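# Move foam block from desk to recessed aisle-end shelf

## Task

Pick up the small foam block lying on the desk and set it down on a shelf of the shelving section at the far end of the aisle, the section that sits deeper back than its neighbours. The block has to rest on the shelf board itself, not on top of a carton. The robot must neither topple nor be left leaning, or the task counts as failed.

## Robot and tools

Robot: a Hello Robot Stretch 4 with one arm. It has an omni-wheel base, a lift that slides up a mast, a telescoping arm reaching forward, a wrist with yaw, pitch and roll, and a two-finger gripper. It stands about 1.6 m tall, and the base rim lies within 0.23 m of the base origin.

Frames: the base frame has its origin on the floor under the base centre, x forward, y left, z up, in metres. hand_pose is reported in this frame as a point between the open fingertips, and the printed value may be off. The odometry frame is the base frame as it was when the scene began. base_odometry counts wheel rotation only, so slip shows up as travel. Its heading is in rad, left positive, from -3.142 to 3.142.

move: one action per call, and blocking must always be false. The call returns within about 0.5 s while the robot keeps going. An action holds base, joints or both, plus optional speeds, pace and contact_limits. Alternatively it holds end_of_arm alone.
- base: one object, an offset from where the base last reported itself, or from where it is now if a move is still running. translate_m drives straight, forward positive, -2 to 2 m. strafe_m slides sideways, left positive, -2 to 2 m. rotate_rad spins in place, counter-clockwise positive, -3.2 to 3.2 rad. Only translate_m and strafe_m can be combined, giving a straight diagonal with no turn.
- joints: one object of absolute targets by name. lift_m 0 to 1.2 m. arm_m 0 to 0.55 m. wrist_yaw_rad -1.134 to 4.276 (0 faces forward, positive to the left, 3.14 folded back). wrist_pitch_rad -1.117 to 4.259 (0 level, 1.57 points down). wrist_roll_rad -1.117 to 4.259 (positive turns clockwise as seen from behind). gripper_m -0.038 to 0.141 is the fingertip gap in metres, accurate to within 0.015. A joint target outside its range is clipped and reported. Any other bad value refuses the call, and an unknown key makes it invalid.
- pace: "slow", "default", "fast" or "max". speeds sets a per-joint top speed instead (not for gripper_m). A high lift slows the base.
- contact_limits: 0 (light) to 1 (hard), default 0.5, for arm_m, lift_m, translate_m, strafe_m or rotate_rad. Give each only alongside its own command. A base limit stays in force until the next base action. Carrying a load upward needs a lift_m limit of at least 0.15 per kg, roughly.
- end_of_arm: "enable_torque" revives wrist or gripper motors that switched off.
- cameras: a list from head_camera, head_left_camera, head_right_camera, wrist_camera, or "all". Leaving it out means all; [] means none.
A new move overrides only the joints it names, and the base only if it names base. No move lasts past 14 s. A motion left out may keep pushing toward its old target.

wait: seconds 0 to 10, plus cameras. It returns early once every move has come to rest, and wait(0) reports progress in the line "earlier move". stop: brakes everything that is still moving and re-holds slack wheels. zoom_image: camera plus region [x0, y0, x1, y1] in image pixels, top-left origin, at most 504 by 504. It only works on a camera that appeared in the newest images. finished_scene: scene is the current scene number. It cannot be undone, so call it only when the block rests on the shelf without help.

Results: "move" shows done or the worst status. base_status and joint_status read moving, done, off_target, stopped, contact_stop, time_out, limit_stop_at_own_body, limit_stop_at_tilt or torque_fault. An uncommanded stop blocks the later move, wait and finished_scene calls in that reply. on_its_own reports holding, slack or limp joints; there, "held at" is the target, not the reading. lidar_m gives 12 distances in metres for 30-degree sectors, starting straight ahead and going counter-clockwise (4th left, 7th behind, 10th right). A "-" means nothing seen or closer than 0.25 m. Tabletops register; glass and thin legs may not. wrist_depth_mm is a 7x7 grid of depths from the top-left, 100 to 2000 mm, with "-" for too far, too near or featureless. base_tilt is in degrees, forward and right positive, and can be about 3 degrees off. If turned_by_wheels and turned_by_imu drift apart by more than about 0.1 rad over one move, the base slipped or hit something. motor_effort is percent of maximum, with the peak of the last action in brackets. servo_current is in mA; a rise in the gripper's reading after closing suggests a firm grip. The gripper_m reading alone does not prove a hold. The pictures line lists cameras in image order, and frames can lag the state slightly.

Images: head_camera is 420x560 pinhole, the head fisheyes are 420x672, and wrist_camera is 616x392. The calibration given maps the base frame to each camera and carries small errors, larger for the wrist camera.

Gripping: command a gap more than 0.015 narrower than the block. About 0.06 narrower resists tugging. Values of -0.02 or below press the fingers together. Fingertips pushed down onto a surface can jam.

Things to avoid: self-collision with the hand over the base at a low lift (under about 0.2, or 0.45 pointing down). Avoid tilting the wrist up while rolled or yawed right, and avoid yaw above about 3.4 with the arm out. Avoid pressing the gripper against things with the base, which can trip a wrist torque_fault. A lean over 6 degrees makes the lift, arm and wheels go slack. Driving or turning with the arm far out and a heavy load can topple the robot, and so can pulling hard with the gripper held high. Drops, letting go of moving objects, slamming and hard pushes are all penalised. Objects may occasionally get nudged by outside pushes. Simulated time keeps running while you deliberate, and any running move continues meanwhile.

Each tool is called after "Request:" as name(argument=value, ...), one argument or row to a line, values as JSON.

## Session

Request:
move(
  blocking=false,
)

Scene clock: 0.00 s.
base_odometry: x=+0.000 y=+0.000 heading=+0.000
turned_by_wheels: +0.000
turned_by_imu: +0.000
base_tilt: forward=+0.4 right=+1.5
lidar_m: 1.23 1.23 1.41 2.40 1.42 1.83 2.96 2.95 1.60 1.35 1.35 1.48
base_status: not commanded
joint_positions: lift_m=+0.140 arm_m=+0.002 wrist_yaw_rad=+3.046 wrist_pitch_rad=+0.002 wrist_roll_rad=+0.000 gripper_m=+0.056
joint_status: not commanded
measured_speeds: all 0
motor_effort: lift_m=+20 arm_m=-4 wheel_0=+0 wheel_1=+0 wheel_2=+0
servo_current: wrist_yaw_rad=33 wrist_pitch_rad=33 wrist_roll_rad=26 gripper_m=46
hand_pose: x=-0.1056 y=+0.1144 z=+0.3181 quat_wxyz=(+0.048, -0.001, +0.000, +0.999) (m; base frame)
wrist_depth_mm: 136 139 - - - - - / 114 140 - - - - - / 123 150 - - - - - / 137 192 - - - - - / - - - - - 1921 - / 1118 1138 196 1008 1078 1205 1205 / 798 723 831 152 759 866 854
pictures: head_camera, head_left_camera, head_right_camera, wrist_camera

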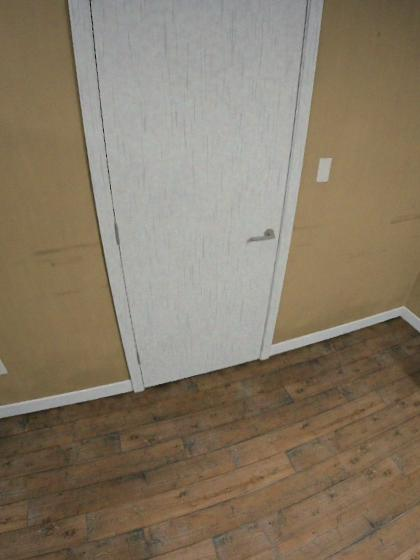

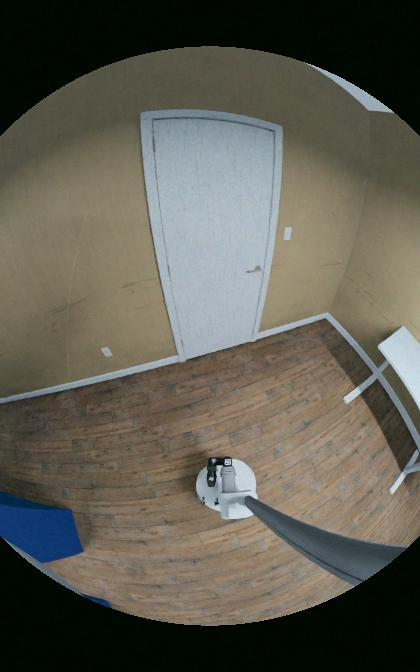

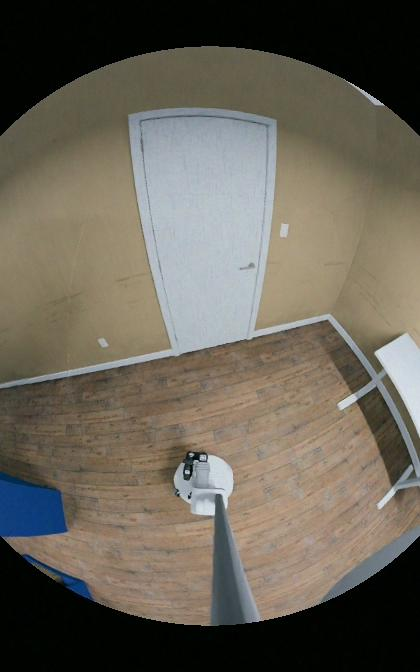

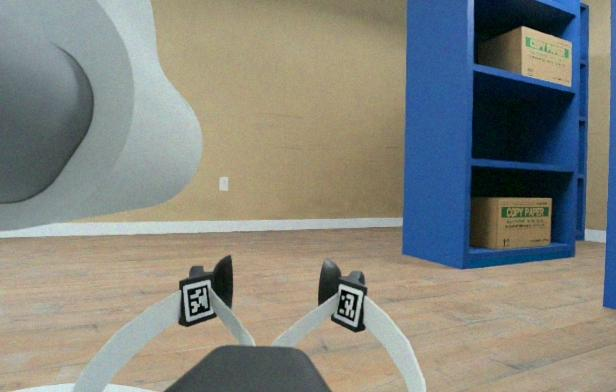

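Request:
move(
  blocking=false,
  base={"rotate_rad": -1.5},
  joints={"lift_m": 0.9, "wrist_yaw_rad": 0.0, "gripper_m": 0.12},
  pace="fast",
  cameras=[],
)

Request:
wait(
  seconds=2,
)

Scene clock: 4.90 s.
move: moving
base_odometry: x=+0.000 y=+0.000 heading=-0.392
turned_by_wheels: -0.392
turned_by_imu: -0.386
base_tilt: forward=+0.4 right=+1.4
lidar_m: 1.37 1.22 1.27 1.57 1.41 1.46 1.86 2.94 2.97 1.48 1.32 1.37
base_status: rotate_rad moving
joint_positions: lift_m=+0.206 arm_m=+0.002 wrist_yaw_rad=+2.394 wrist_pitch_rad=+0.002 wrist_roll_rad=+0.000 gripper_m=+0.076
joint_status: lift_m moving; wrist_yaw_rad moving; gripper_m moving
measured_speeds: translate_m=+0.001 strafe_m=-0.001 rotate_rad=-1.484 lift_m=+0.248 arm_m=+0.000 wrist_yaw_rad=-1.816 wrist_pitch_rad=+0.000 wrist_roll_rad=+0.000
motor_effort: lift_m=+28(28) arm_m=-4(4) wheel_0=+7(8) wheel_1=+9(9) wheel_2=+9(10)
servo_current: wrist_yaw_rad=98(124) wrist_pitch_rad=39(52) wrist_roll_rad=26(33) gripper_m=72(111)
hand_pose: x=+0.0211 y=+0.2602 z=+0.3832 quat_wxyz=(+0.365, -0.001, +0.000, +0.931) (m; base frame)
wrist_depth_mm: - - - - - - - / - - - - - - - / - - - - - - - / - - - - - - - / 1863 - - 1576 - - - / 1281 1205 198 1336 195 1366 1397 / 917 778 960 149 854 931 976
pictures: none
No camera images: "cameras" was empty.

Scene clock: 6.90 s.
earlier move: moving
base_odometry: x=+0.000 y=+0.000 heading=-1.500
turned_by_wheels: -1.108
turned_by_imu: -1.095
base_tilt: forward=+0.4 right=+1.4
lidar_m: 1.31 1.36 1.37 1.23 1.25 1.52 2.84 1.43 1.81 2.94 2.95 1.52
base_status: done
joint_positions: lift_m=+0.891 arm_m=+0.002 wrist_yaw_rad=+0.003 wrist_pitch_rad=+0.002 wrist_roll_rad=+0.000 gripper_m=+0.120
joint_status: lift_m moving; wrist_yaw_rad moving; the others done
measured_speeds: translate_m=+0.000 strafe_m=+0.000 rotate_rad=+0.000 lift_m=+0.102 arm_m=+0.000 wrist_yaw_rad=+0.000 wrist_pitch_rad=+0.000 wrist_roll_rad=+0.000
motor_effort: lift_m=+22(28) arm_m=-4(4) wheel_0=+3(9) wheel_1=-1(10) wheel_2=-1(10)
servo_current: wrist_yaw_rad=39(124) wrist_pitch_rad=33(52) wrist_roll_rad=26(33) gripper_m=39(111)
hand_pose: x=+0.4619 y=-0.0864 z=+1.0686 quat_wxyz=(+1.000, +0.000, +0.001, +0.002) (m; base frame)
wrist_depth_mm: - - - - - - - / - - - - - - - / - - - - - - - / - - - - - - - / - - - - - - - / - 186 171 - 195 - - / - - - - - - -
wait: 2.00 s; no rest
pictures: head_camera, head_left_camera, head_right_camera, wrist_camera
camera_calibration:
wrist_camera: T_world_to_cam=[[-0.0444966, -0.998062, 0.0434965, -0.134941], [-0.0246502, -0.0424295, -0.998795, 1.12804], [0.998705, -0.0455152, -0.0227145, -0.211307], [0, 0, 0, 1]] pos_world=[0.232835, -0.0964349, 1.12775]

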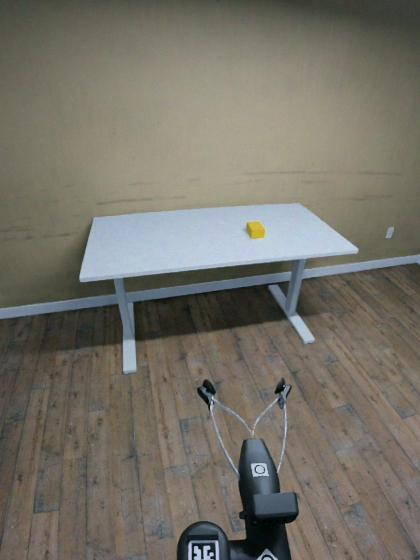

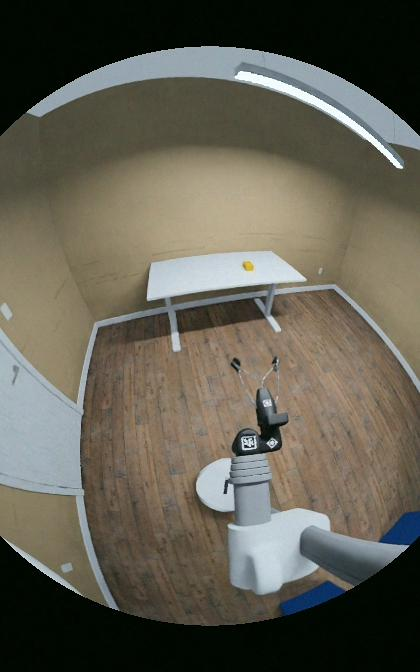

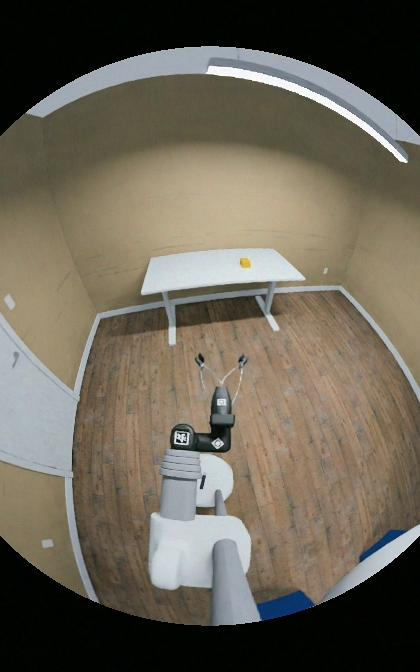

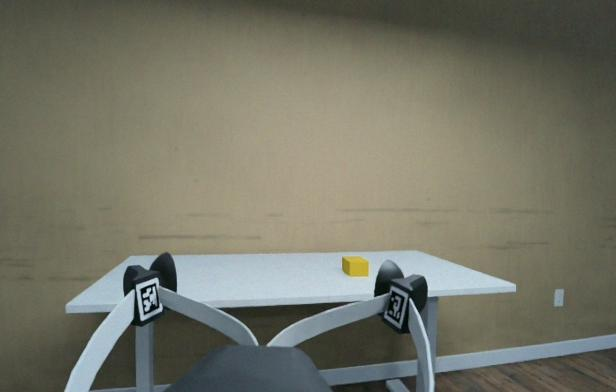

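Request:
move(
  blocking=false,
  base={"translate_m": 0.75, "strafe_m": -0.26},
  joints={"wrist_pitch_rad": 0.5},
  pace="fast",
  cameras=[],
)

Request:
wait(
  seconds=3,
  cameras=["head_camera","wrist_camera"],
)

Scene clock: 28.33 s.
earlier move: done
move: moving
base_odometry: x=-0.012 y=-0.043 heading=-1.500
turned_by_wheels: +0.000
turned_by_imu: -0.001
base_tilt: forward=+0.3 right=+1.4
lidar_m: 1.29 1.29 1.44 1.24 1.28 1.55 1.48 1.45 1.85 2.93 2.92 1.48
base_status: translate_m moving; strafe_m moving
joint_positions: lift_m=+0.900 arm_m=+0.002 wrist_yaw_rad=+0.003 wrist_pitch_rad=+0.495 wrist_roll_rad=+0.000 gripper_m=+0.120
joint_status: wrist_pitch_rad moving; the others done
measured_speeds: translate_m=+0.160 strafe_m=-0.055 rotate_rad=-0.007 lift_m=+0.000 arm_m=+0.000 wrist_yaw_rad=+0.000 wrist_pitch_rad=+0.259 wrist_roll_rad=+0.000
motor_effort: lift_m=+23(24) arm_m=-4(4) wheel_0=+8(10) wheel_1=+4(4) wheel_2=-10(11)
servo_current: wrist_yaw_rad=46(46) wrist_pitch_rad=52(104) wrist_roll_rad=33(33) gripper_m=39(52)
hand_pose: x=+0.4272 y=-0.0866 z=+0.9408 quat_wxyz=(+0.970, +0.000, +0.245, +0.002) (m; base frame)
wrist_depth_mm: - - - - - - - / - - - - - - - / - - - - - - - / - - - - - - - / 1756 1756 1808 1808 1863 1863 1921 / 1464 220 1397 1499 197 1537 1537 / 1229 1205 1308 152 1255 1281 1336
pictures: none
No camera images: "cameras" was empty.

Scene clock: 31.30 s.
earlier move: done
base_odometry: x=-0.206 y=-0.767 heading=-1.499
turned_by_wheels: +0.000
turned_by_imu: -0.001
base_tilt: forward=+0.4 right=+1.4
lidar_m: 0.65 0.67 0.83 1.64 1.68 2.03 2.09 2.09 2.88 2.52 2.53 0.78
base_status: done
joint_positions: lift_m=+0.900 arm_m=+0.002 wrist_yaw_rad=+0.003 wrist_pitch_rad=+0.499 wrist_roll_rad=+0.000 gripper_m=+0.120
joint_status: all done
measured_speeds: all 0
motor_effort: lift_m=+24(24) arm_m=-4(4) wheel_0=+1(11) wheel_1=+3(5) wheel_2=+3(12)
servo_current: wrist_yaw_rad=26(59) wrist_pitch_rad=33(104) wrist_roll_rad=26(33) gripper_m=46(59)
hand_pose: x=+0.4266 y=-0.0866 z=+0.9397 quat_wxyz=(+0.969, +0.000, +0.247, +0.002) (m; base frame)
wrist_depth_mm: - - - - - - - / - - - - - - - / - - - - - - - / - - - - - - - / - - - 1618 1708 1756 1863 / 1397 197 1336 1537 195 1464 1537 / 1182 1182 1255 152 1255 1255 1281
wait: 2.97 of 3 s (the move ended)
pictures: head_camera, wrist_camera
camera_calibration:
wrist_camera: T_world_to_cam=[[-0.0180722, -0.997965, 0.0611456, -0.158884], [-0.498373, -0.0440254, -0.865844, 1.07546], [0.866774, -0.0461211, -0.496563, 0.322573], [0, 0, 0, 1]] pos_world=[0.253511, -0.0963358, 1.10107]

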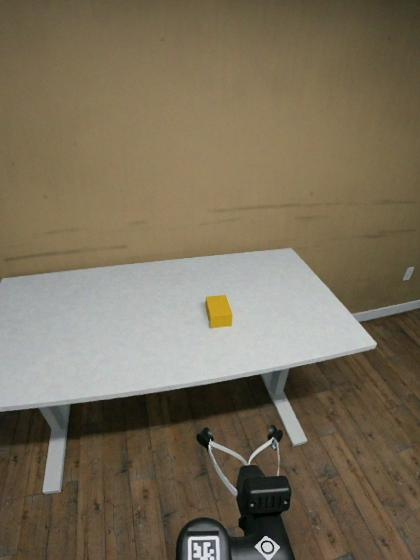

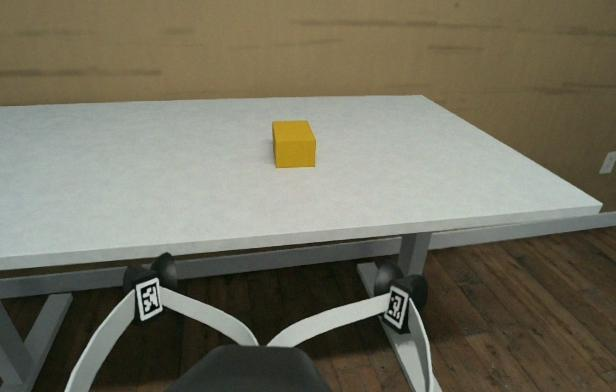

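Request:
move(
  blocking=false,
  base={"translate_m": 0.13, "strafe_m": -0.03},
  joints={"wrist_yaw_rad": 0.08, "arm_m": 0.42, "lift_m": 0.86},
  cameras=[],
)

Request:
wait(
  seconds=3,
  cameras=["head_camera","wrist_camera"],
)

Scene clock: 50.60 s.
move: moving
base_odometry: x=-0.211 y=-0.799 heading=-1.499
turned_by_wheels: +0.000
turned_by_imu: -0.001
base_tilt: forward=+0.4 right=+1.5
lidar_m: 0.62 0.65 0.79 1.66 1.66 2.03 2.12 2.13 2.85 2.49 2.53 0.73
base_status: translate_m moving; strafe_m moving
joint_positions: lift_m=+0.868 arm_m=+0.054 wrist_yaw_rad=+0.077 wrist_pitch_rad=+0.500 wrist_roll_rad=+0.000 gripper_m=+0.120
joint_status: lift_m moving; arm_m moving; wrist_yaw_rad moving
measured_speeds: translate_m=+0.123 strafe_m=-0.031 rotate_rad=-0.003 lift_m=-0.071 arm_m=+0.198 wrist_yaw_rad=+0.000 wrist_pitch_rad=+0.000 wrist_roll_rad=+0.000
motor_effort: lift_m=+15(23) arm_m=+9(9) wheel_0=+7(9) wheel_1=+3(5) wheel_2=-10(10)
servo_current: wrist_yaw_rad=7(65) wrist_pitch_rad=39(59) wrist_roll_rad=26(33) gripper_m=39(52)
hand_pose: x=+0.4844 y=-0.0678 z=+0.9076 quat_wxyz=(+0.968, -0.009, +0.247, +0.037) (m; base frame)
wrist_depth_mm: - - - - - - - / - - - - - - - / - - - - - - - / - - - - - - - / - - - - - 1618 1708 / 1336 196 1336 1464 198 1464 1464 / 1138 1138 1229 143 1205 1229 1255
pictures: none
No camera images: "cameras" was empty.

Scene clock: 52.43 s.
earlier move: done
base_odometry: x=-0.227 y=-0.898 heading=-1.499
turned_by_wheels: +0.000
turned_by_imu: +0.000
base_tilt: forward=+0.3 right=+1.4
lidar_m: 0.54 0.56 0.68 1.70 1.72 2.09 2.21 2.32 2.78 2.47 2.46 0.61
base_status: done
joint_positions: lift_m=+0.860 arm_m=+0.420 wrist_yaw_rad=+0.077 wrist_pitch_rad=+0.500 wrist_roll_rad=+0.000 gripper_m=+0.120
joint_status: all done
measured_speeds: all 0
motor_effort: lift_m=+14(23) arm_m=+7(9) wheel_0=+2(9) wheel_1=+2(6) wheel_2=+1(10)
servo_current: wrist_yaw_rad=26(72) wrist_pitch_rad=33(59) wrist_roll_rad=26(39) gripper_m=46(52)
hand_pose: x=+0.8498 y=-0.0678 z=+0.9005 quat_wxyz=(+0.968, -0.009, +0.247, +0.037) (m; base frame)
wrist_depth_mm: - - - - - - - / - - - - - - - / - - - - - - - / - - - - - - - / - - - - - - - / - 186 281 303 192 - - / - - - - - - -
wait: 1.83 of 3 s (the move ended)
pictures: head_camera, wrist_camera
camera_calibration:
wrist_camera: T_world_to_cam=[[0.0552623, -0.996597, 0.0611591, -0.192266], [-0.493877, -0.080518, -0.865796, 1.24689], [0.867774, 0.0176408, -0.496646, -0.0592694], [0, 0, 0, 1]] pos_world=[0.677867, -0.0901689, 1.06187]

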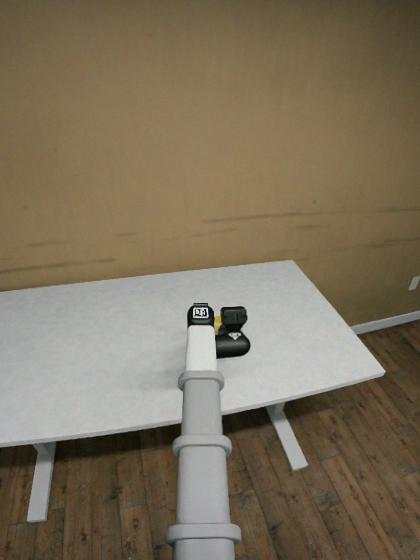

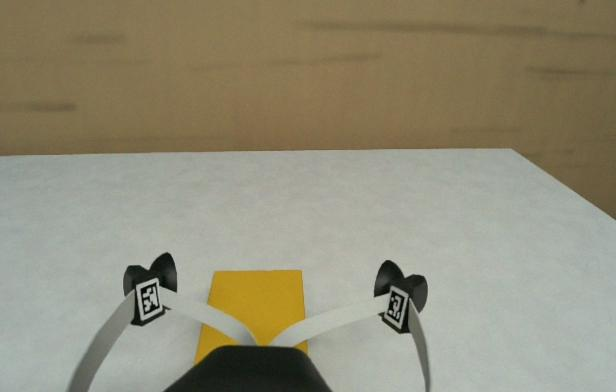

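Request:
move(
  blocking=false,
  base={"strafe_m": 0.022},
  joints={"arm_m": 0.45},
  cameras=[],
)

Request:
wait(
  seconds=1.5,
  cameras=[],
)

Request:
move(
  blocking=false,
  joints={"lift_m": 0.77},
  pace="slow",
  contact_limits={"lift_m": 0.2},
  cameras=[],
)

Request:
wait(
  seconds=1,
  cameras=["wrist_camera"],
)

Scene clock: 64.60 s.
move: moving
base_odometry: x=-0.205 y=-0.897 heading=-1.499
turned_by_wheels: +0.000
turned_by_imu: -0.001
base_tilt: forward=+0.4 right=+1.2
lidar_m: 0.55 0.55 0.67 1.69 1.69 2.07 2.23 2.32 2.84 2.50 2.50 0.64
base_status: strafe_m moving
joint_positions: lift_m=+0.860 arm_m=+0.449 wrist_yaw_rad=+0.077 wrist_pitch_rad=+0.500 wrist_roll_rad=+0.000 gripper_m=+0.120
joint_status: arm_m moving
measured_speeds: translate_m=+0.000 strafe_m=+0.018 rotate_rad=+0.000 lift_m=+0.000 arm_m=+0.021 wrist_yaw_rad=+0.000 wrist_pitch_rad=+0.000 wrist_roll_rad=+0.000
motor_effort: lift_m=+14(14) arm_m=+6(8) wheel_0=-3(9) wheel_1=+2(9) wheel_2=-1(2)
servo_current: wrist_yaw_rad=46(46) wrist_pitch_rad=39(52) wrist_roll_rad=26(33) gripper_m=39(52)
hand_pose: x=+0.8795 y=-0.0677 z=+0.9005 quat_wxyz=(+0.968, -0.010, +0.247, +0.037) (m; base frame)
wrist_depth_mm: - - - - - - - / - - - - - - - / - - - - - - - / - - - - - - - / - - - - - - - / - 186 178 301 193 - - / - - - - - - -
pictures: none
No camera images: "cameras" was empty.

Scene clock: 64.93 s.
earlier move: done
base_odometry: x=-0.205 y=-0.897 heading=-1.499
turned_by_wheels: +0.000
turned_by_imu: +0.000
base_tilt: forward=+0.3 right=+1.5
lidar_m: 0.55 0.54 0.67 1.69 1.70 2.08 2.23 2.33 2.83 2.49 2.50 0.63
base_status: done
joint_positions: lift_m=+0.860 arm_m=+0.450 wrist_yaw_rad=+0.077 wrist_pitch_rad=+0.500 wrist_roll_rad=+0.000 gripper_m=+0.120
joint_status: all done
measured_speeds: all 0
motor_effort: lift_m=+14(14) arm_m=+6(8) wheel_0=-1(9) wheel_1=-1(9) wheel_2=+0(2)
servo_current: wrist_yaw_rad=33(46) wrist_pitch_rad=33(52) wrist_roll_rad=20(33) gripper_m=39(52)
hand_pose: x=+0.8798 y=-0.0677 z=+0.9005 quat_wxyz=(+0.968, -0.010, +0.247, +0.037) (m; base frame)
wrist_depth_mm: - - - - - - - / - - - - - - - / - - - - - - - / - - - - - - - / - - - - - - - / - 186 178 303 192 - - / - - - - - - -
wait: 0.33 of 1.5 s (the move ended)
pictures: none
No camera images: "cameras" was empty.

Scene clock: 65.43 s.
move: moving
base_odometry: x=-0.205 y=-0.897 heading=-1.499
turned_by_wheels: +0.000
turned_by_imu: +0.000
base_tilt: forward=+0.2 right=+1.3
lidar_m: 0.55 0.55 0.68 1.65 1.67 2.07 2.22 2.34 2.86 2.50 2.50 0.62
base_status: not commanded
joint_positions: lift_m=+0.834 arm_m=+0.450 wrist_yaw_rad=+0.077 wrist_pitch_rad=+0.500 wrist_roll_rad=+0.000 gripper_m=+0.120
joint_status: lift_m moving
measured_speeds: translate_m=+0.000 strafe_m=+0.000 rotate_rad=+0.000 lift_m=-0.099 arm_m=+0.000 wrist_yaw_rad=+0.000 wrist_pitch_rad=+0.000 wrist_roll_rad=+0.000
motor_effort: lift_m=+15(15) arm_m=+6(7) wheel_0=-1(1) wheel_1=-1(1) wheel_2=+0(0)
servo_current: wrist_yaw_rad=39(39) wrist_pitch_rad=39(52) wrist_roll_rad=39(39) gripper_m=39(52)
contact_limits: lift_m 0.2
hand_pose: x=+0.8798 y=-0.0677 z=+0.8743 quat_wxyz=(+0.968, -0.010, +0.247, +0.037) (m; base frame)
wrist_depth_mm: - - - - - - - / - - - - - - - / - - - - - - - / - - - - - - - / - - - - - - - / - 186 264 274 192 - - / - - - - - - -
pictures: none
No camera images: "cameras" was empty.

Scene clock: 66.43 s.
earlier move: moving
base_odometry: x=-0.205 y=-0.897 heading=-1.499
turned_by_wheels: +0.000
turned_by_imu: +0.000
base_tilt: forward=+0.3 right=+1.4
lidar_m: 0.54 0.54 0.67 1.66 1.70 2.07 2.21 2.33 2.84 2.49 2.50 0.61
base_status: not commanded
joint_positions: lift_m=+0.771 arm_m=+0.450 wrist_yaw_rad=+0.077 wrist_pitch_rad=+0.500 wrist_roll_rad=+0.000 gripper_m=+0.120
joint_status: lift_m moving
measured_speeds: all 0
motor_effort: lift_m=+12(15) arm_m=+6(7) wheel_0=-1(1) wheel_1=-2(2) wheel_2=+0(0)
servo_current: wrist_yaw_rad=26(46) wrist_pitch_rad=46(52) wrist_roll_rad=20(39) gripper_m=46(52)
contact_limits: lift_m 0.2
hand_pose: x=+0.8798 y=-0.0677 z=+0.8106 quat_wxyz=(+0.968, -0.010, +0.247, +0.037) (m; base frame)
wrist_depth_mm: - - - - - - - / - - - - - - - / - - - - - - - / - - - - - - - / - - 223 227 - - - / - 187 184 187 192 - - / - - 163 169 - - -
wait: 1.00 s; no rest
pictures: wrist_camera
camera_calibration:
wrist_camera: T_world_to_cam=[[0.0554877, -0.996585, 0.0611532, -0.188584], [-0.493855, -0.0806245, -0.865798, 1.1839], [0.867772, 0.0178403, -0.496642, -0.130022], [0, 0, 0, 1]] pos_world=[0.707967, -0.0901693, 0.971975]

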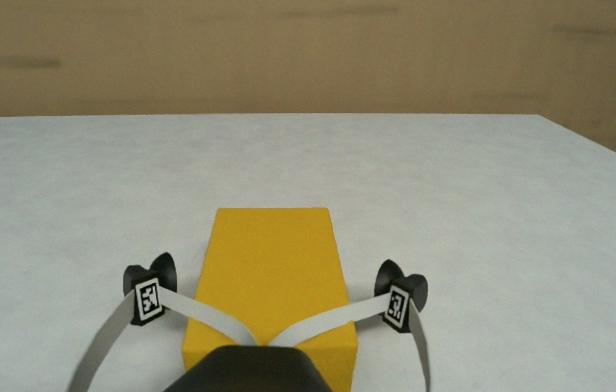

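Request:
move(
  blocking=false,
  joints={"lift_m": 0.75},
  pace="slow",
  contact_limits={"lift_m": 0.1},
  cameras=[],
)

Request:
wait(
  seconds=0.6,
  cameras=["wrist_camera"],
)

Scene clock: 74.80 s.
earlier move: done
move: moving
base_odometry: x=-0.205 y=-0.897 heading=-1.499
turned_by_wheels: +0.000
turned_by_imu: -0.001
base_tilt: forward=+0.2 right=+1.3
lidar_m: 0.53 0.53 0.67 1.67 1.65 2.07 2.18 2.33 2.83 2.48 2.49 0.62
base_status: not commanded
joint_positions: lift_m=+0.752 arm_m=+0.450 wrist_yaw_rad=+0.077 wrist_pitch_rad=+0.494 wrist_roll_rad=+0.000 gripper_m=+0.120
joint_status: lift_m moving
measured_speeds: translate_m=+0.000 strafe_m=+0.000 rotate_rad=+0.000 lift_m=-0.027 arm_m=+0.000 wrist_yaw_rad=+0.000 wrist_pitch_rad=-0.018 wrist_roll_rad=+0.000
motor_effort: lift_m=+8(13) arm_m=+6(7) wheel_0=-1(1) wheel_1=-1(1) wheel_2=+0(0)
servo_current: wrist_yaw_rad=33(39) wrist_pitch_rad=46(52) wrist_roll_rad=33(33) gripper_m=46(52)
contact_limits: lift_m 0.1
hand_pose: x=+0.8805 y=-0.0676 z=+0.7938 quat_wxyz=(+0.969, -0.009, +0.245, +0.037) (m; base frame)
wrist_depth_mm: - - - - - - - / - - - - - - - / - - - - - - - / - - - - - - - / - - 219 221 - - - / - 186 178 181 191 - - / - - 159 162 - - -
pictures: none
No camera images: "cameras" was empty.

Scene clock: 75.23 s.
earlier move: done
base_odometry: x=-0.205 y=-0.897 heading=-1.499
turned_by_wheels: +0.000
turned_by_imu: +0.000
base_tilt: forward=+0.3 right=+1.4
lidar_m: 0.54 0.55 0.67 1.68 1.68 2.06 2.22 2.34 2.84 2.49 2.49 0.61
base_status: not commanded
joint_positions: lift_m=+0.751 arm_m=+0.450 wrist_yaw_rad=+0.077 wrist_pitch_rad=+0.493 wrist_roll_rad=+0.000 gripper_m=+0.120
joint_status: all done
measured_speeds: all 0
motor_effort: lift_m=+7(13) arm_m=+6(7) wheel_0=-1(1) wheel_1=-1(1) wheel_2=+0(0)
servo_current: wrist_yaw_rad=33(46) wrist_pitch_rad=52(65) wrist_roll_rad=26(33) gripper_m=46(52)
contact_limits: lift_m 0.1
hand_pose: x=+0.8807 y=-0.0676 z=+0.7927 quat_wxyz=(+0.969, -0.009, +0.244, +0.037) (m; base frame)
wrist_depth_mm: - - - - - - - / - - - - - - - / - - - - - - - / - - - - - - - / - - 218 220 - - - / - 186 178 180 190 - - / - - 159 162 - - -
wait: 0.43 of 0.6 s (the move ended)
pictures: wrist_camera
camera_calibration:
wrist_camera: T_world_to_cam=[[0.0550754, -0.996614, 0.0610585, -0.187031], [-0.488314, -0.0802239, -0.868973, 1.16648], [0.870928, 0.0180433, -0.491079, -0.146809], [0, 0, 0, 1]] pos_world=[0.707769, -0.0901692, 0.952963]

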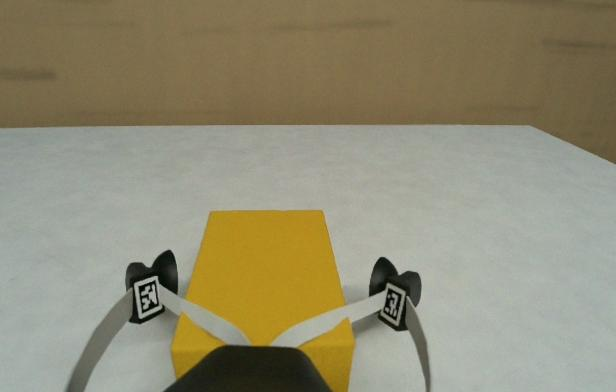

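Request:
move(
  blocking=false,
  joints={"lift_m": 0.758},
  cameras=[],
)

Request:
move(
  blocking=false,
  joints={"gripper_m": 0.03},
  cameras=[],
)

Request:
wait(
  seconds=1.5,
  cameras=[],
)

Request:
move(
  blocking=false,
  joints={"lift_m": 0.88},
  cameras=[],
)

Request:
wait(
  seconds=0.7,
  cameras=["head_left_camera", "wrist_camera"],
)

Scene clock: 84.60 s.
move: moving
base_odometry: x=-0.205 y=-0.897 heading=-1.499
turned_by_wheels: +0.000
turned_by_imu: -0.001
base_tilt: forward=+0.4 right=+1.3
lidar_m: 0.52 0.53 0.69 1.68 1.70 2.04 2.23 2.34 2.83 2.49 2.50 0.62
base_status: not commanded
joint_positions: lift_m=+0.758 arm_m=+0.450 wrist_yaw_rad=+0.077 wrist_pitch_rad=+0.493 wrist_roll_rad=+0.000 gripper_m=+0.120
joint_status: lift_m moving
measured_speeds: all 0
motor_effort: lift_m=+19(20) arm_m=+6(7) wheel_0=-1(1) wheel_1=-1(1) wheel_2=+0(0)
servo_current: wrist_yaw_rad=39(46) wrist_pitch_rad=59(59) wrist_roll_rad=26(33) gripper_m=39(52)
hand_pose: x=+0.8807 y=-0.0676 z=+0.7996 quat_wxyz=(+0.969, -0.009, +0.244, +0.037) (m; base frame)
wrist_depth_mm: - - - - - - - / - - - - - - - / - - - - - - - / - - - - - - - / - - 220 223 - - - / - 186 180 183 191 - - / - - 160 164 - - -
pictures: none
No camera images: "cameras" was empty.

Scene clock: 85.10 s.
move: moving
base_odometry: x=-0.205 y=-0.897 heading=-1.499
turned_by_wheels: +0.000
turned_by_imu: +0.000
base_tilt: forward=+0.1 right=+1.2
lidar_m: 0.54 0.55 0.66 1.68 1.65 2.04 2.22 2.30 2.84 2.47 2.49 0.63
base_status: not commanded
joint_positions: lift_m=+0.758 arm_m=+0.450 wrist_yaw_rad=+0.077 wrist_pitch_rad=+0.493 wrist_roll_rad=+0.000 gripper_m=+0.105
joint_status: gripper_m moving; the others done
measured_speeds: all 0
motor_effort: lift_m=+20(20) arm_m=+6(7) wheel_0=-1(1) wheel_1=-1(1) wheel_2=+0(0)
servo_current: wrist_yaw_rad=33(46) wrist_pitch_rad=65(65) wrist_roll_rad=33(33) gripper_m=104(104)
hand_pose: x=+0.8807 y=-0.0676 z=+0.7996 quat_wxyz=(+0.969, -0.009, +0.244, +0.037) (m; base frame)
wrist_depth_mm: - - - - - - - / - - - - - - - / - - - - - - - / - - - - - - - / - - 219 221 - - - / - 183 180 182 189 - - / - - 161 163 - - -
pictures: none
No camera images: "cameras" was empty.

Scene clock: 86.37 s.
earlier move: done
base_odometry: x=-0.205 y=-0.897 heading=-1.499
turned_by_wheels: +0.000
turned_by_imu: +0.000
base_tilt: forward=+0.3 right=+1.6
lidar_m: 0.50 0.55 0.67 1.69 1.65 2.06 2.20 2.33 2.80 2.49 2.49 0.62
base_status: not commanded
joint_positions: lift_m=+0.758 arm_m=+0.450 wrist_yaw_rad=+0.077 wrist_pitch_rad=+0.496 wrist_roll_rad=+0.000 gripper_m=+0.031
joint_status: all done
measured_speeds: all 0
motor_effort: lift_m=+20(20) arm_m=+6(7) wheel_0=-1(1) wheel_1=-1(1) wheel_2=+0(0)
servo_current: wrist_yaw_rad=33(46) wrist_pitch_rad=39(65) wrist_roll_rad=26(33) gripper_m=104(215)
hand_pose: x=+0.8803 y=-0.0676 z=+0.7988 quat_wxyz=(+0.969, -0.009, +0.246, +0.037) (m; base frame)
wrist_depth_mm: - - - - - - - / - - - - - - - / - - - - - - - / - - - 236 - - - / - - 199 202 - - - / - 180 169 171 181 - - / - - 146 148 - - -
wait: 1.27 of 1.5 s (the move ended)
pictures: none
No camera images: "cameras" was empty.

Scene clock: 86.87 s.
move: moving
base_odometry: x=-0.205 y=-0.897 heading=-1.499
turned_by_wheels: +0.000
turned_by_imu: +0.000
base_tilt: forward=+0.5 right=+1.5
lidar_m: 0.55 0.52 0.64 1.67 1.68 2.06 2.20 2.33 2.82 2.48 2.50 0.62
base_status: not commanded
joint_positions: lift_m=+0.797 arm_m=+0.450 wrist_yaw_rad=+0.077 wrist_pitch_rad=+0.500 wrist_roll_rad=+0.000 gripper_m=+0.031
joint_status: lift_m moving
measured_speeds: translate_m=+0.000 strafe_m=+0.000 rotate_rad=+0.000 lift_m=+0.149 arm_m=+0.000 wrist_yaw_rad=+0.000 wrist_pitch_rad=+0.000 wrist_roll_rad=+0.000
motor_effort: lift_m=+26(27) arm_m=+6(6) wheel_0=-1(1) wheel_1=-1(1) wheel_2=+0(0)
servo_current: wrist_yaw_rad=33(39) wrist_pitch_rad=52(52) wrist_roll_rad=26(33) gripper_m=111(111)
hand_pose: x=+0.8798 y=-0.0676 z=+0.8368 quat_wxyz=(+0.968, -0.010, +0.247, +0.037) (m; base frame)
wrist_depth_mm: - - - - - - - / - - - - - - - / - - - - - - - / - - - 235 - - - / - - 200 202 - - - / - 176 169 171 181 - - / - - 146 148 - - -
pictures: none
No camera images: "cameras" was empty.

Scene clock: 87.57 s.
earlier move: moving
base_odometry: x=-0.205 y=-0.897 heading=-1.499
turned_by_wheels: +0.000
turned_by_imu: +0.000
base_tilt: forward=+0.3 right=+1.4
lidar_m: 0.55 0.55 0.67 1.66 1.70 2.06 2.22 2.33 2.84 2.49 2.50 0.61
base_status: not commanded
joint_positions: lift_m=+0.879 arm_m=+0.450 wrist_yaw_rad=+0.077 wrist_pitch_rad=+0.500 wrist_roll_rad=+0.000 gripper_m=+0.031
joint_status: lift_m moving
measured_speeds: translate_m=+0.000 strafe_m=+0.000 rotate_rad=+0.000 lift_m=+0.024 arm_m=+0.000 wrist_yaw_rad=+0.000 wrist_pitch_rad=+0.000 wrist_roll_rad=+0.000
motor_effort: lift_m=+24(28) arm_m=+6(6) wheel_0=-1(1) wheel_1=-1(2) wheel_2=+0(0)
servo_current: wrist_yaw_rad=33(46) wrist_pitch_rad=39(52) wrist_roll_rad=26(39) gripper_m=111(117)
hand_pose: x=+0.8798 y=-0.0676 z=+0.9189 quat_wxyz=(+0.968, -0.010, +0.247, +0.037) (m; base frame)
wrist_depth_mm: - - - - - - - / - - - - - - - / - - - - - - - / - - - 235 - - - / - - 200 202 - - - / - 176 169 171 181 - - / - - 146 148 - - -
wait: 0.70 s; no rest
pictures: head_left_camera, wrist_camera
camera_calibration:
wrist_camera: T_world_to_cam=[[0.0557225, -0.996573, 0.0611283, -0.195358], [-0.494028, -0.0807233, -0.865691, 1.2778], [0.867659, 0.0180394, -0.496833, -0.075968], [0, 0, 0, 1]] pos_world=[0.708067, -0.0901697, 1.08038]

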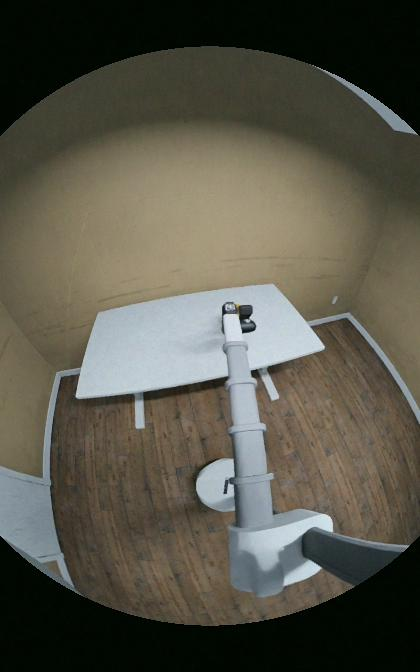

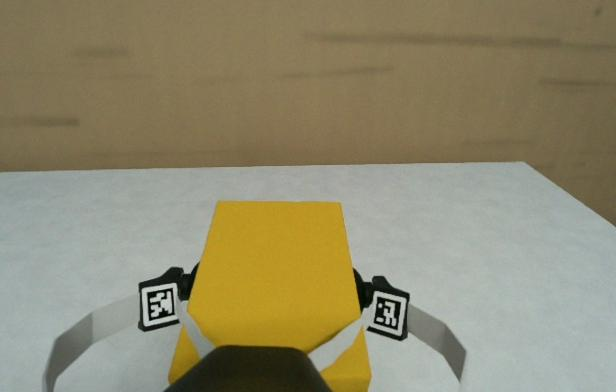

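Request:
move(
  blocking=false,
  base={"translate_m": -0.55},
  joints={"arm_m": 0.05, "lift_m": 0.8, "wrist_pitch_rad": 0.3},
  pace="fast",
  cameras=[],
)

Request:
wait(
  seconds=2.5,
  cameras=[],
)

Request:
move(
  blocking=false,
  base={"rotate_rad": -2.6},
  cameras=[],
)

Request:
wait(
  seconds=3,
)

Scene clock: 97.00 s.
earlier move: done
move: moving
base_odometry: x=-0.208 y=-0.854 heading=-1.499
turned_by_wheels: +0.000
turned_by_imu: -0.001
base_tilt: forward=+0.3 right=+1.3
lidar_m: 0.58 0.58 0.72 1.67 1.65 2.05 2.16 2.30 2.83 2.50 2.47 0.66
base_status: translate_m moving
joint_positions: lift_m=+0.821 arm_m=+0.372 wrist_yaw_rad=+0.077 wrist_pitch_rad=+0.307 wrist_roll_rad=+0.000 gripper_m=+0.031
joint_status: lift_m moving; arm_m moving; wrist_pitch_rad moving
measured_speeds: translate_m=-0.162 strafe_m=+0.000 rotate_rad=+0.001 lift_m=-0.152 arm_m=-0.298 wrist_yaw_rad=+0.000 wrist_pitch_rad=+0.000 wrist_roll_rad=+0.000
motor_effort: lift_m=+13(21) arm_m=-7(8) wheel_0=-7(8) wheel_1=-6(8) wheel_2=+13(13)
servo_current: wrist_yaw_rad=26(46) wrist_pitch_rad=46(124) wrist_roll_rad=26(33) gripper_m=104(111)
hand_pose: x=+0.8233 y=-0.0659 z=+0.9122 quat_wxyz=(+0.988, -0.006, +0.153, +0.038) (m; base frame)
wrist_depth_mm: - - - - - - - / - - - - - - - / - - - - - - - / - - - 236 - - - / - - 200 202 - - - / - 176 169 171 181 - - / - - 146 148 - - -
pictures: none
No camera images: "cameras" was empty.

Scene clock: 99.37 s.
earlier move: done
base_odometry: x=-0.244 y=-0.348 heading=-1.499
turned_by_wheels: +0.000
turned_by_imu: +0.000
base_tilt: forward=+0.3 right=+1.3
lidar_m: 1.04 1.06 1.81 1.58 1.58 1.93 1.65 1.69 2.02 2.61 2.60 1.22
base_status: done
joint_positions: lift_m=+0.800 arm_m=+0.050 wrist_yaw_rad=+0.077 wrist_pitch_rad=+0.306 wrist_roll_rad=+0.000 gripper_m=+0.031
joint_status: all done
measured_speeds: all 0
motor_effort: lift_m=+15(21) arm_m=-6(10) wheel_0=-3(8) wheel_1=-2(8) wheel_2=+0(13)
servo_current: wrist_yaw_rad=39(46) wrist_pitch_rad=52(124) wrist_roll_rad=26(33) gripper_m=111(117)
hand_pose: x=+0.5020 y=-0.0659 z=+0.8916 quat_wxyz=(+0.988, -0.006, +0.152, +0.038) (m; base frame)
wrist_depth_mm: - - - - - - - / - - - - - - - / - - - - - - - / - - - 235 - - - / - - 200 202 1397 - - / 1537 180 169 171 181 1808 1756 / 1281 1336 146 148 - 1281 1464
wait: 2.37 of 2.5 s (the move ended)
pictures: none
No camera images: "cameras" was empty.

Scene clock: 99.87 s.
move: moving
base_odometry: x=-0.244 y=-0.348 heading=-1.760
turned_by_wheels: -0.261
turned_by_imu: -0.257
base_tilt: forward=+0.4 right=+1.3
lidar_m: 1.10 1.07 1.14 1.60 1.57 1.69 2.41 1.68 1.85 2.69 2.60 2.59
base_status: rotate_rad moving
joint_positions: lift_m=+0.800 arm_m=+0.050 wrist_yaw_rad=+0.077 wrist_pitch_rad=+0.306 wrist_roll_rad=+0.000 gripper_m=+0.031
joint_status: not commanded
measured_speeds: translate_m=+0.000 strafe_m=+0.001 rotate_rad=-0.994 lift_m=+0.000 arm_m=+0.000 wrist_yaw_rad=+0.000 wrist_pitch_rad=+0.000 wrist_roll_rad=+0.000
motor_effort: lift_m=+15(15) arm_m=-6(6) wheel_0=+7(7) wheel_1=+5(9) wheel_2=+8(8)
servo_current: wrist_yaw_rad=39(39) wrist_pitch_rad=59(59) wrist_roll_rad=33(33) gripper_m=98(111)
hand_pose: x=+0.5020 y=-0.0659 z=+0.8916 quat_wxyz=(+0.988, -0.006, +0.152, +0.038) (m; base frame)
wrist_depth_mm: - - - - - - - / - - - - - - - / - - - - - - - / - - - 236 - - - / - - 200 202 - - - / 1537 181 169 171 182 1808 1756 / 1308 1308 146 148 1308 1281 1430
pictures: none
No camera images: "cameras" was empty.

Scene clock: 101.97 s.
earlier move: done
base_odometry: x=-0.244 y=-0.348 heading=+2.184
turned_by_wheels: -2.339
turned_by_imu: -2.310
base_tilt: forward=+0.2 right=+1.3
lidar_m: 1.68 2.07 2.62 2.62 1.21 1.07 1.09 1.77 1.56 1.57 1.94 1.67
base_status: done
joint_positions: lift_m=+0.800 arm_m=+0.050 wrist_yaw_rad=+0.077 wrist_pitch_rad=+0.306 wrist_roll_rad=+0.000 gripper_m=+0.031
joint_status: not commanded
measured_speeds: all 0
motor_effort: lift_m=+15(15) arm_m=-6(6) wheel_0=+2(8) wheel_1=+2(10) wheel_2=-1(9)
servo_current: wrist_yaw_rad=33(46) wrist_pitch_rad=46(59) wrist_roll_rad=26(39) gripper_m=104(117)
hand_pose: x=+0.5020 y=-0.0659 z=+0.8916 quat_wxyz=(+0.988, -0.006, +0.152, +0.038) (m; base frame)
wrist_depth_mm: - - - - - - - / - - - - - - - / - - - - - - - / - - 1863 - - - - / - - 205 202 - - - / 1618 185 169 171 181 1618 1708 / 1281 1336 146 148 1308 1281 1430
wait: 2.10 of 3 s (the move ended)
pictures: head_camera, head_left_camera, head_right_camera, wrist_camera
camera_calibration:
wrist_camera: T_world_to_cam=[[0.044429, -0.997449, 0.0558665, -0.160572], [-0.318832, -0.0671545, -0.945429, 1.0516], [0.946769, 0.0241924, -0.321003, 0.0422216], [0, 0, 0, 1]] pos_world=[0.302443, -0.0905639, 1.01674]

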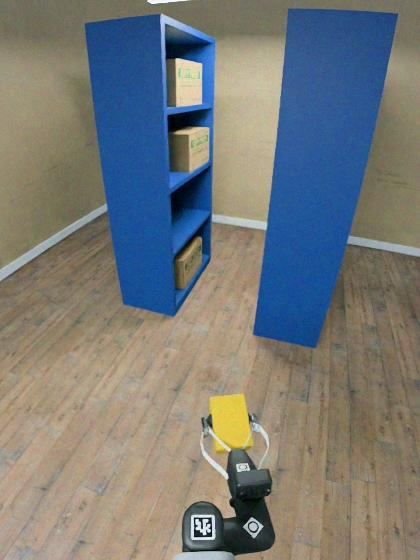

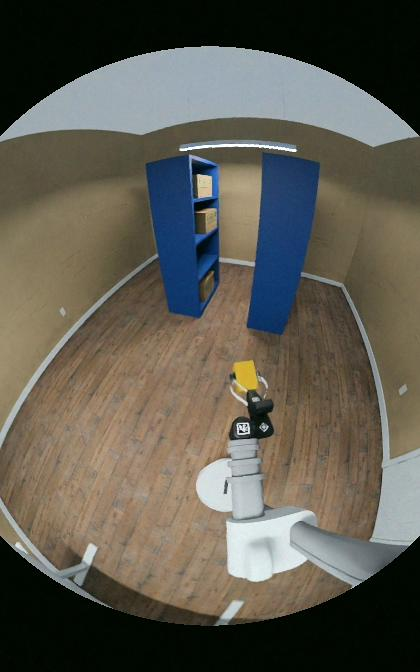

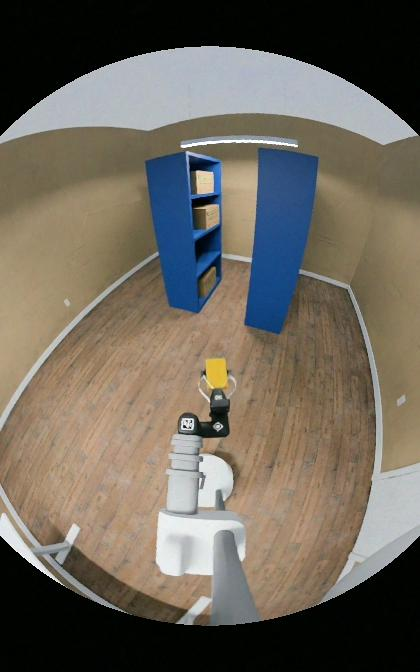

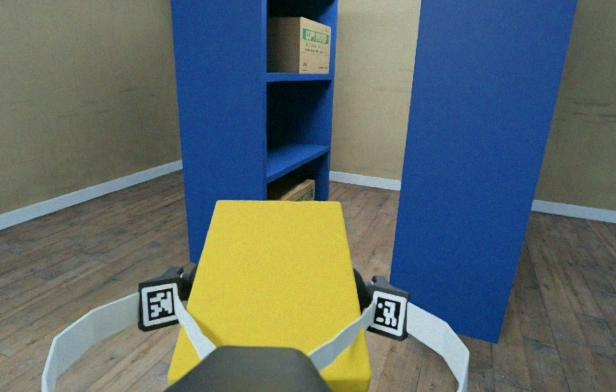

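Request:
zoom_image(
  camera="head_camera",
  region=[150, 0, 330, 270],
)

Request:
move(
  blocking=false,
  base={"rotate_rad": -0.33},
  cameras=[],
)

Request:
wait(
  seconds=1,
  cameras=[],
)

Request:
move(
  blocking=false,
  base={"translate_m": 0.9, "strafe_m": 0.51},
  pace="fast",
  cameras=[],
)

Request:
wait(
  seconds=3.5,
)

Scaled by 1.867 from the camera's 420x560 image, which has a finer 1200x1600 frame.

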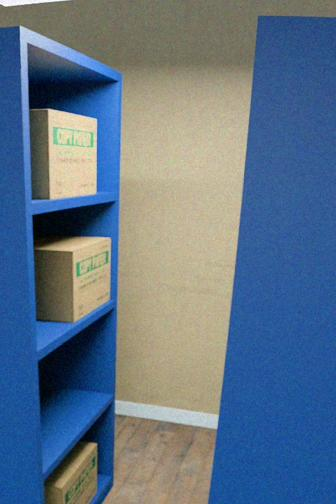

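Scene clock: 120.93 s.
move: moving
base_odometry: x=-0.244 y=-0.348 heading=+1.944
turned_by_wheels: -0.240
turned_by_imu: -0.237
base_tilt: forward=+0.5 right=+1.3
lidar_m: 1.69 1.87 2.66 2.62 1.42 1.09 1.08 1.18 1.59 1.56 1.72 2.54
base_status: rotate_rad moving
joint_positions: lift_m=+0.800 arm_m=+0.050 wrist_yaw_rad=+0.077 wrist_pitch_rad=+0.306 wrist_roll_rad=+0.000 gripper_m=+0.031
joint_status: not commanded
measured_speeds: translate_m=-0.001 strafe_m=-0.001 rotate_rad=-0.625 lift_m=+0.000 arm_m=+0.000 wrist_yaw_rad=+0.000 wrist_pitch_rad=+0.000 wrist_roll_rad=+0.000
motor_effort: lift_m=+15(15) arm_m=-6(6) wheel_0=+4(7) wheel_1=+4(8) wheel_2=+3(8)
servo_current: wrist_yaw_rad=33(39) wrist_pitch_rad=52(59) wrist_roll_rad=26(33) gripper_m=111(117)
hand_pose: x=+0.5020 y=-0.0659 z=+0.8916 quat_wxyz=(+0.988, -0.006, +0.152, +0.038) (m; base frame)
wrist_depth_mm: - - - - - - - / - - - - - - - / - - - - - - - / - - - 237 - - - / - - 205 202 - - - / 1661 185 169 171 182 1808 1756 / 1308 1336 146 148 1336 1281 1430
pictures: none
No camera images: "cameras" was empty.

Scene clock: 121.53 s.
earlier move: done
base_odometry: x=-0.244 y=-0.348 heading=+1.854
turned_by_wheels: -0.090
turned_by_imu: -0.089
base_tilt: forward=+0.3 right=+1.4
lidar_m: 1.67 1.89 2.72 2.62 2.66 1.14 1.09 1.15 1.61 1.56 1.67 2.30
base_status: done
joint_positions: lift_m=+0.800 arm_m=+0.050 wrist_yaw_rad=+0.077 wrist_pitch_rad=+0.306 wrist_roll_rad=+0.000 gripper_m=+0.031
joint_status: not commanded
measured_speeds: all 0
motor_effort: lift_m=+15(15) arm_m=-6(6) wheel_0=+2(7) wheel_1=+0(8) wheel_2=+2(8)
servo_current: wrist_yaw_rad=39(39) wrist_pitch_rad=46(65) wrist_roll_rad=20(33) gripper_m=104(117)
hand_pose: x=+0.5020 y=-0.0659 z=+0.8916 quat_wxyz=(+0.988, -0.006, +0.152, +0.038) (m; base frame)
wrist_depth_mm: - - - - - - - / - - - - - - - / - - - - - - - / 1661 - - 236 - - - / - - 207 203 - - - / 1576 181 169 171 181 1808 1756 / 1281 1336 146 148 1308 1281 1430
wait: 0.60 of 1 s (the move ended)
pictures: none
No camera images: "cameras" was empty.

Scene clock: 122.03 s.
move: moving
base_odometry: x=-0.282 y=-0.312 heading=+1.854
turned_by_wheels: +0.000
turned_by_imu: +0.000
base_tilt: forward=+0.3 right=+1.3
lidar_m: 1.65 1.85 2.68 2.60 2.71 1.18 1.12 1.18 1.62 1.60 1.69 2.37
base_status: translate_m moving; strafe_m moving
joint_positions: lift_m=+0.800 arm_m=+0.050 wrist_yaw_rad=+0.077 wrist_pitch_rad=+0.306 wrist_roll_rad=+0.000 gripper_m=+0.031
joint_status: not commanded
measured_speeds: translate_m=+0.176 strafe_m=+0.099 rotate_rad=-0.001 lift_m=+0.000 arm_m=+0.000 wrist_yaw_rad=+0.000 wrist_pitch_rad=+0.000 wrist_roll_rad=+0.000
motor_effort: lift_m=+15(15) arm_m=-6(6) wheel_0=+2(3) wheel_1=+11(11) wheel_2=-9(10)
servo_current: wrist_yaw_rad=46(46) wrist_pitch_rad=52(59) wrist_roll_rad=26(33) gripper_m=111(111)
hand_pose: x=+0.5020 y=-0.0659 z=+0.8916 quat_wxyz=(+0.988, -0.006, +0.152, +0.038) (m; base frame)
wrist_depth_mm: - - - - - - - / - - - - - - - / - - - - - - - / - - - 235 - - - / - 1921 208 202 - - - / 1576 180 169 171 182 1808 1756 / 1281 1336 146 148 1336 1281 1464
pictures: none
No camera images: "cameras" was empty.

Scene clock: 125.40 s.
earlier move: done
base_odometry: x=-0.986 y=+0.373 heading=+1.855
turned_by_wheels: +0.000
turned_by_imu: +0.001
base_tilt: forward=+0.3 right=+1.5
lidar_m: 1.05 0.84 2.19 2.10 2.22 2.86 2.01 2.08 2.17 2.10 2.19 0.87
base_status: done
joint_positions: lift_m=+0.800 arm_m=+0.050 wrist_yaw_rad=+0.077 wrist_pitch_rad=+0.306 wrist_roll_rad=+0.000 gripper_m=+0.031
joint_status: not commanded
measured_speeds: all 0
motor_effort: lift_m=+15(15) arm_m=-6(6) wheel_0=+4(5) wheel_1=-2(12) wheel_2=+1(13)
servo_current: wrist_yaw_rad=33(52) wrist_pitch_rad=46(65) wrist_roll_rad=33(33) gripper_m=104(117)
hand_pose: x=+0.5020 y=-0.0659 z=+0.8916 quat_wxyz=(+0.988, -0.006, +0.152, +0.038) (m; base frame)
wrist_depth_mm: - - - - - - - / - - - - - - - / - 1464 - - - 1078 - / - - 235 - 1336 904 - / - - 200 202 1205 931 - / - 180 169 171 181 - - / - 1042 146 148 991 148 -
wait: 3.37 of 3.5 s (the move ended)
pictures: head_camera, head_left_camera, head_right_camera, wrist_camera
camera_calibration:
wrist_camera: T_world_to_cam=[[0.044429, -0.997449, 0.0558665, -0.160572], [-0.318832, -0.0671545, -0.945429, 1.0516], [0.946769, 0.0241924, -0.321003, 0.0422216], [0, 0, 0, 1]] pos_world=[0.302443, -0.0905639, 1.01674]

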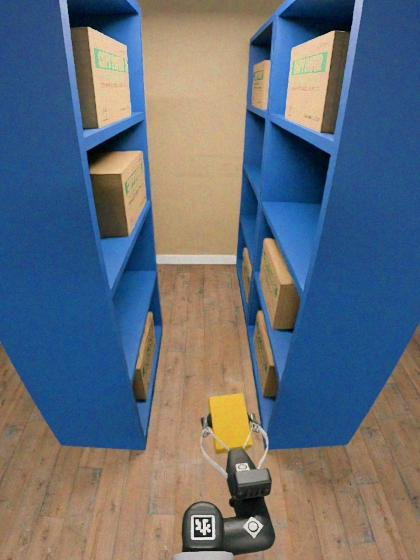

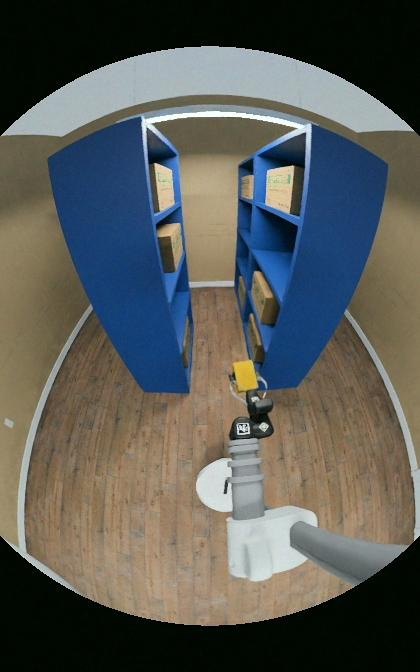

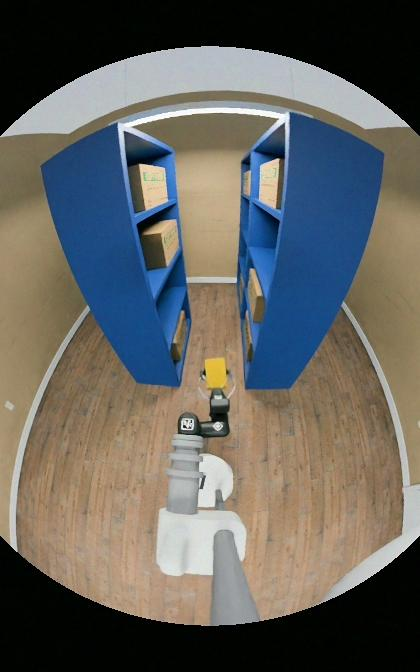

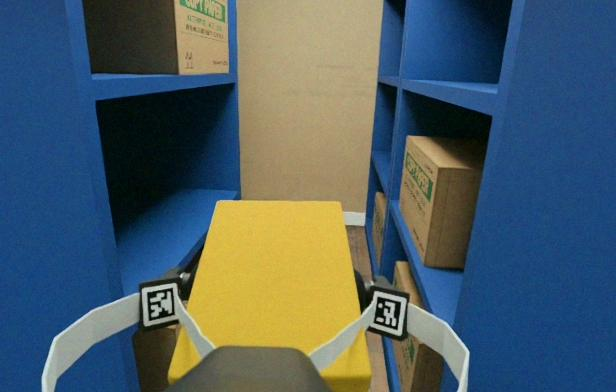

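Request:
zoom_image(
  camera="head_camera",
  region=[200, 20, 350, 340],
)

Request:
zoom_image(
  camera="wrist_camera",
  region=[350, 0, 500, 300],
)

Scaled by 1.575 from the camera's 420x560 image, which has a finer 1200x1600 frame.

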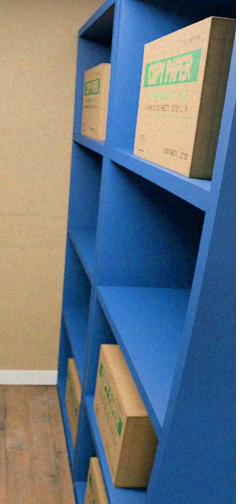

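Scaled by 1.680.

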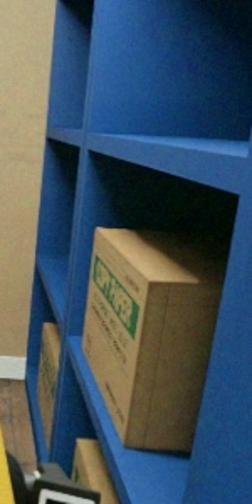

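Request:
zoom_image(
  camera="head_camera",
  region=[60, 0, 240, 320],
)

Request:
zoom_image(
  camera="head_right_camera",
  region=[100, 100, 300, 380],
)

Scaled by 1.575 from the camera's 420x560 image, which has a finer 1200x1600 frame.

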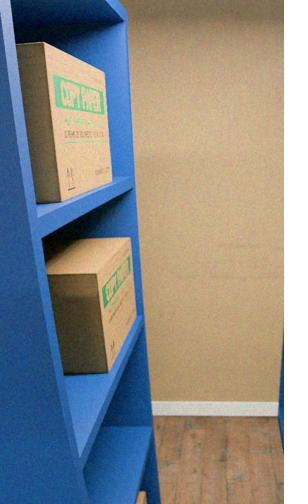

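Scaled by 1.800 from the camera's 420x672 image, which has a finer 600x960 frame.

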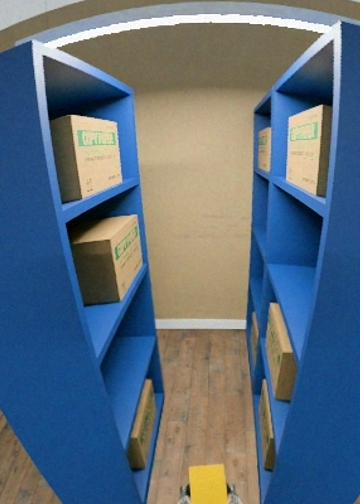

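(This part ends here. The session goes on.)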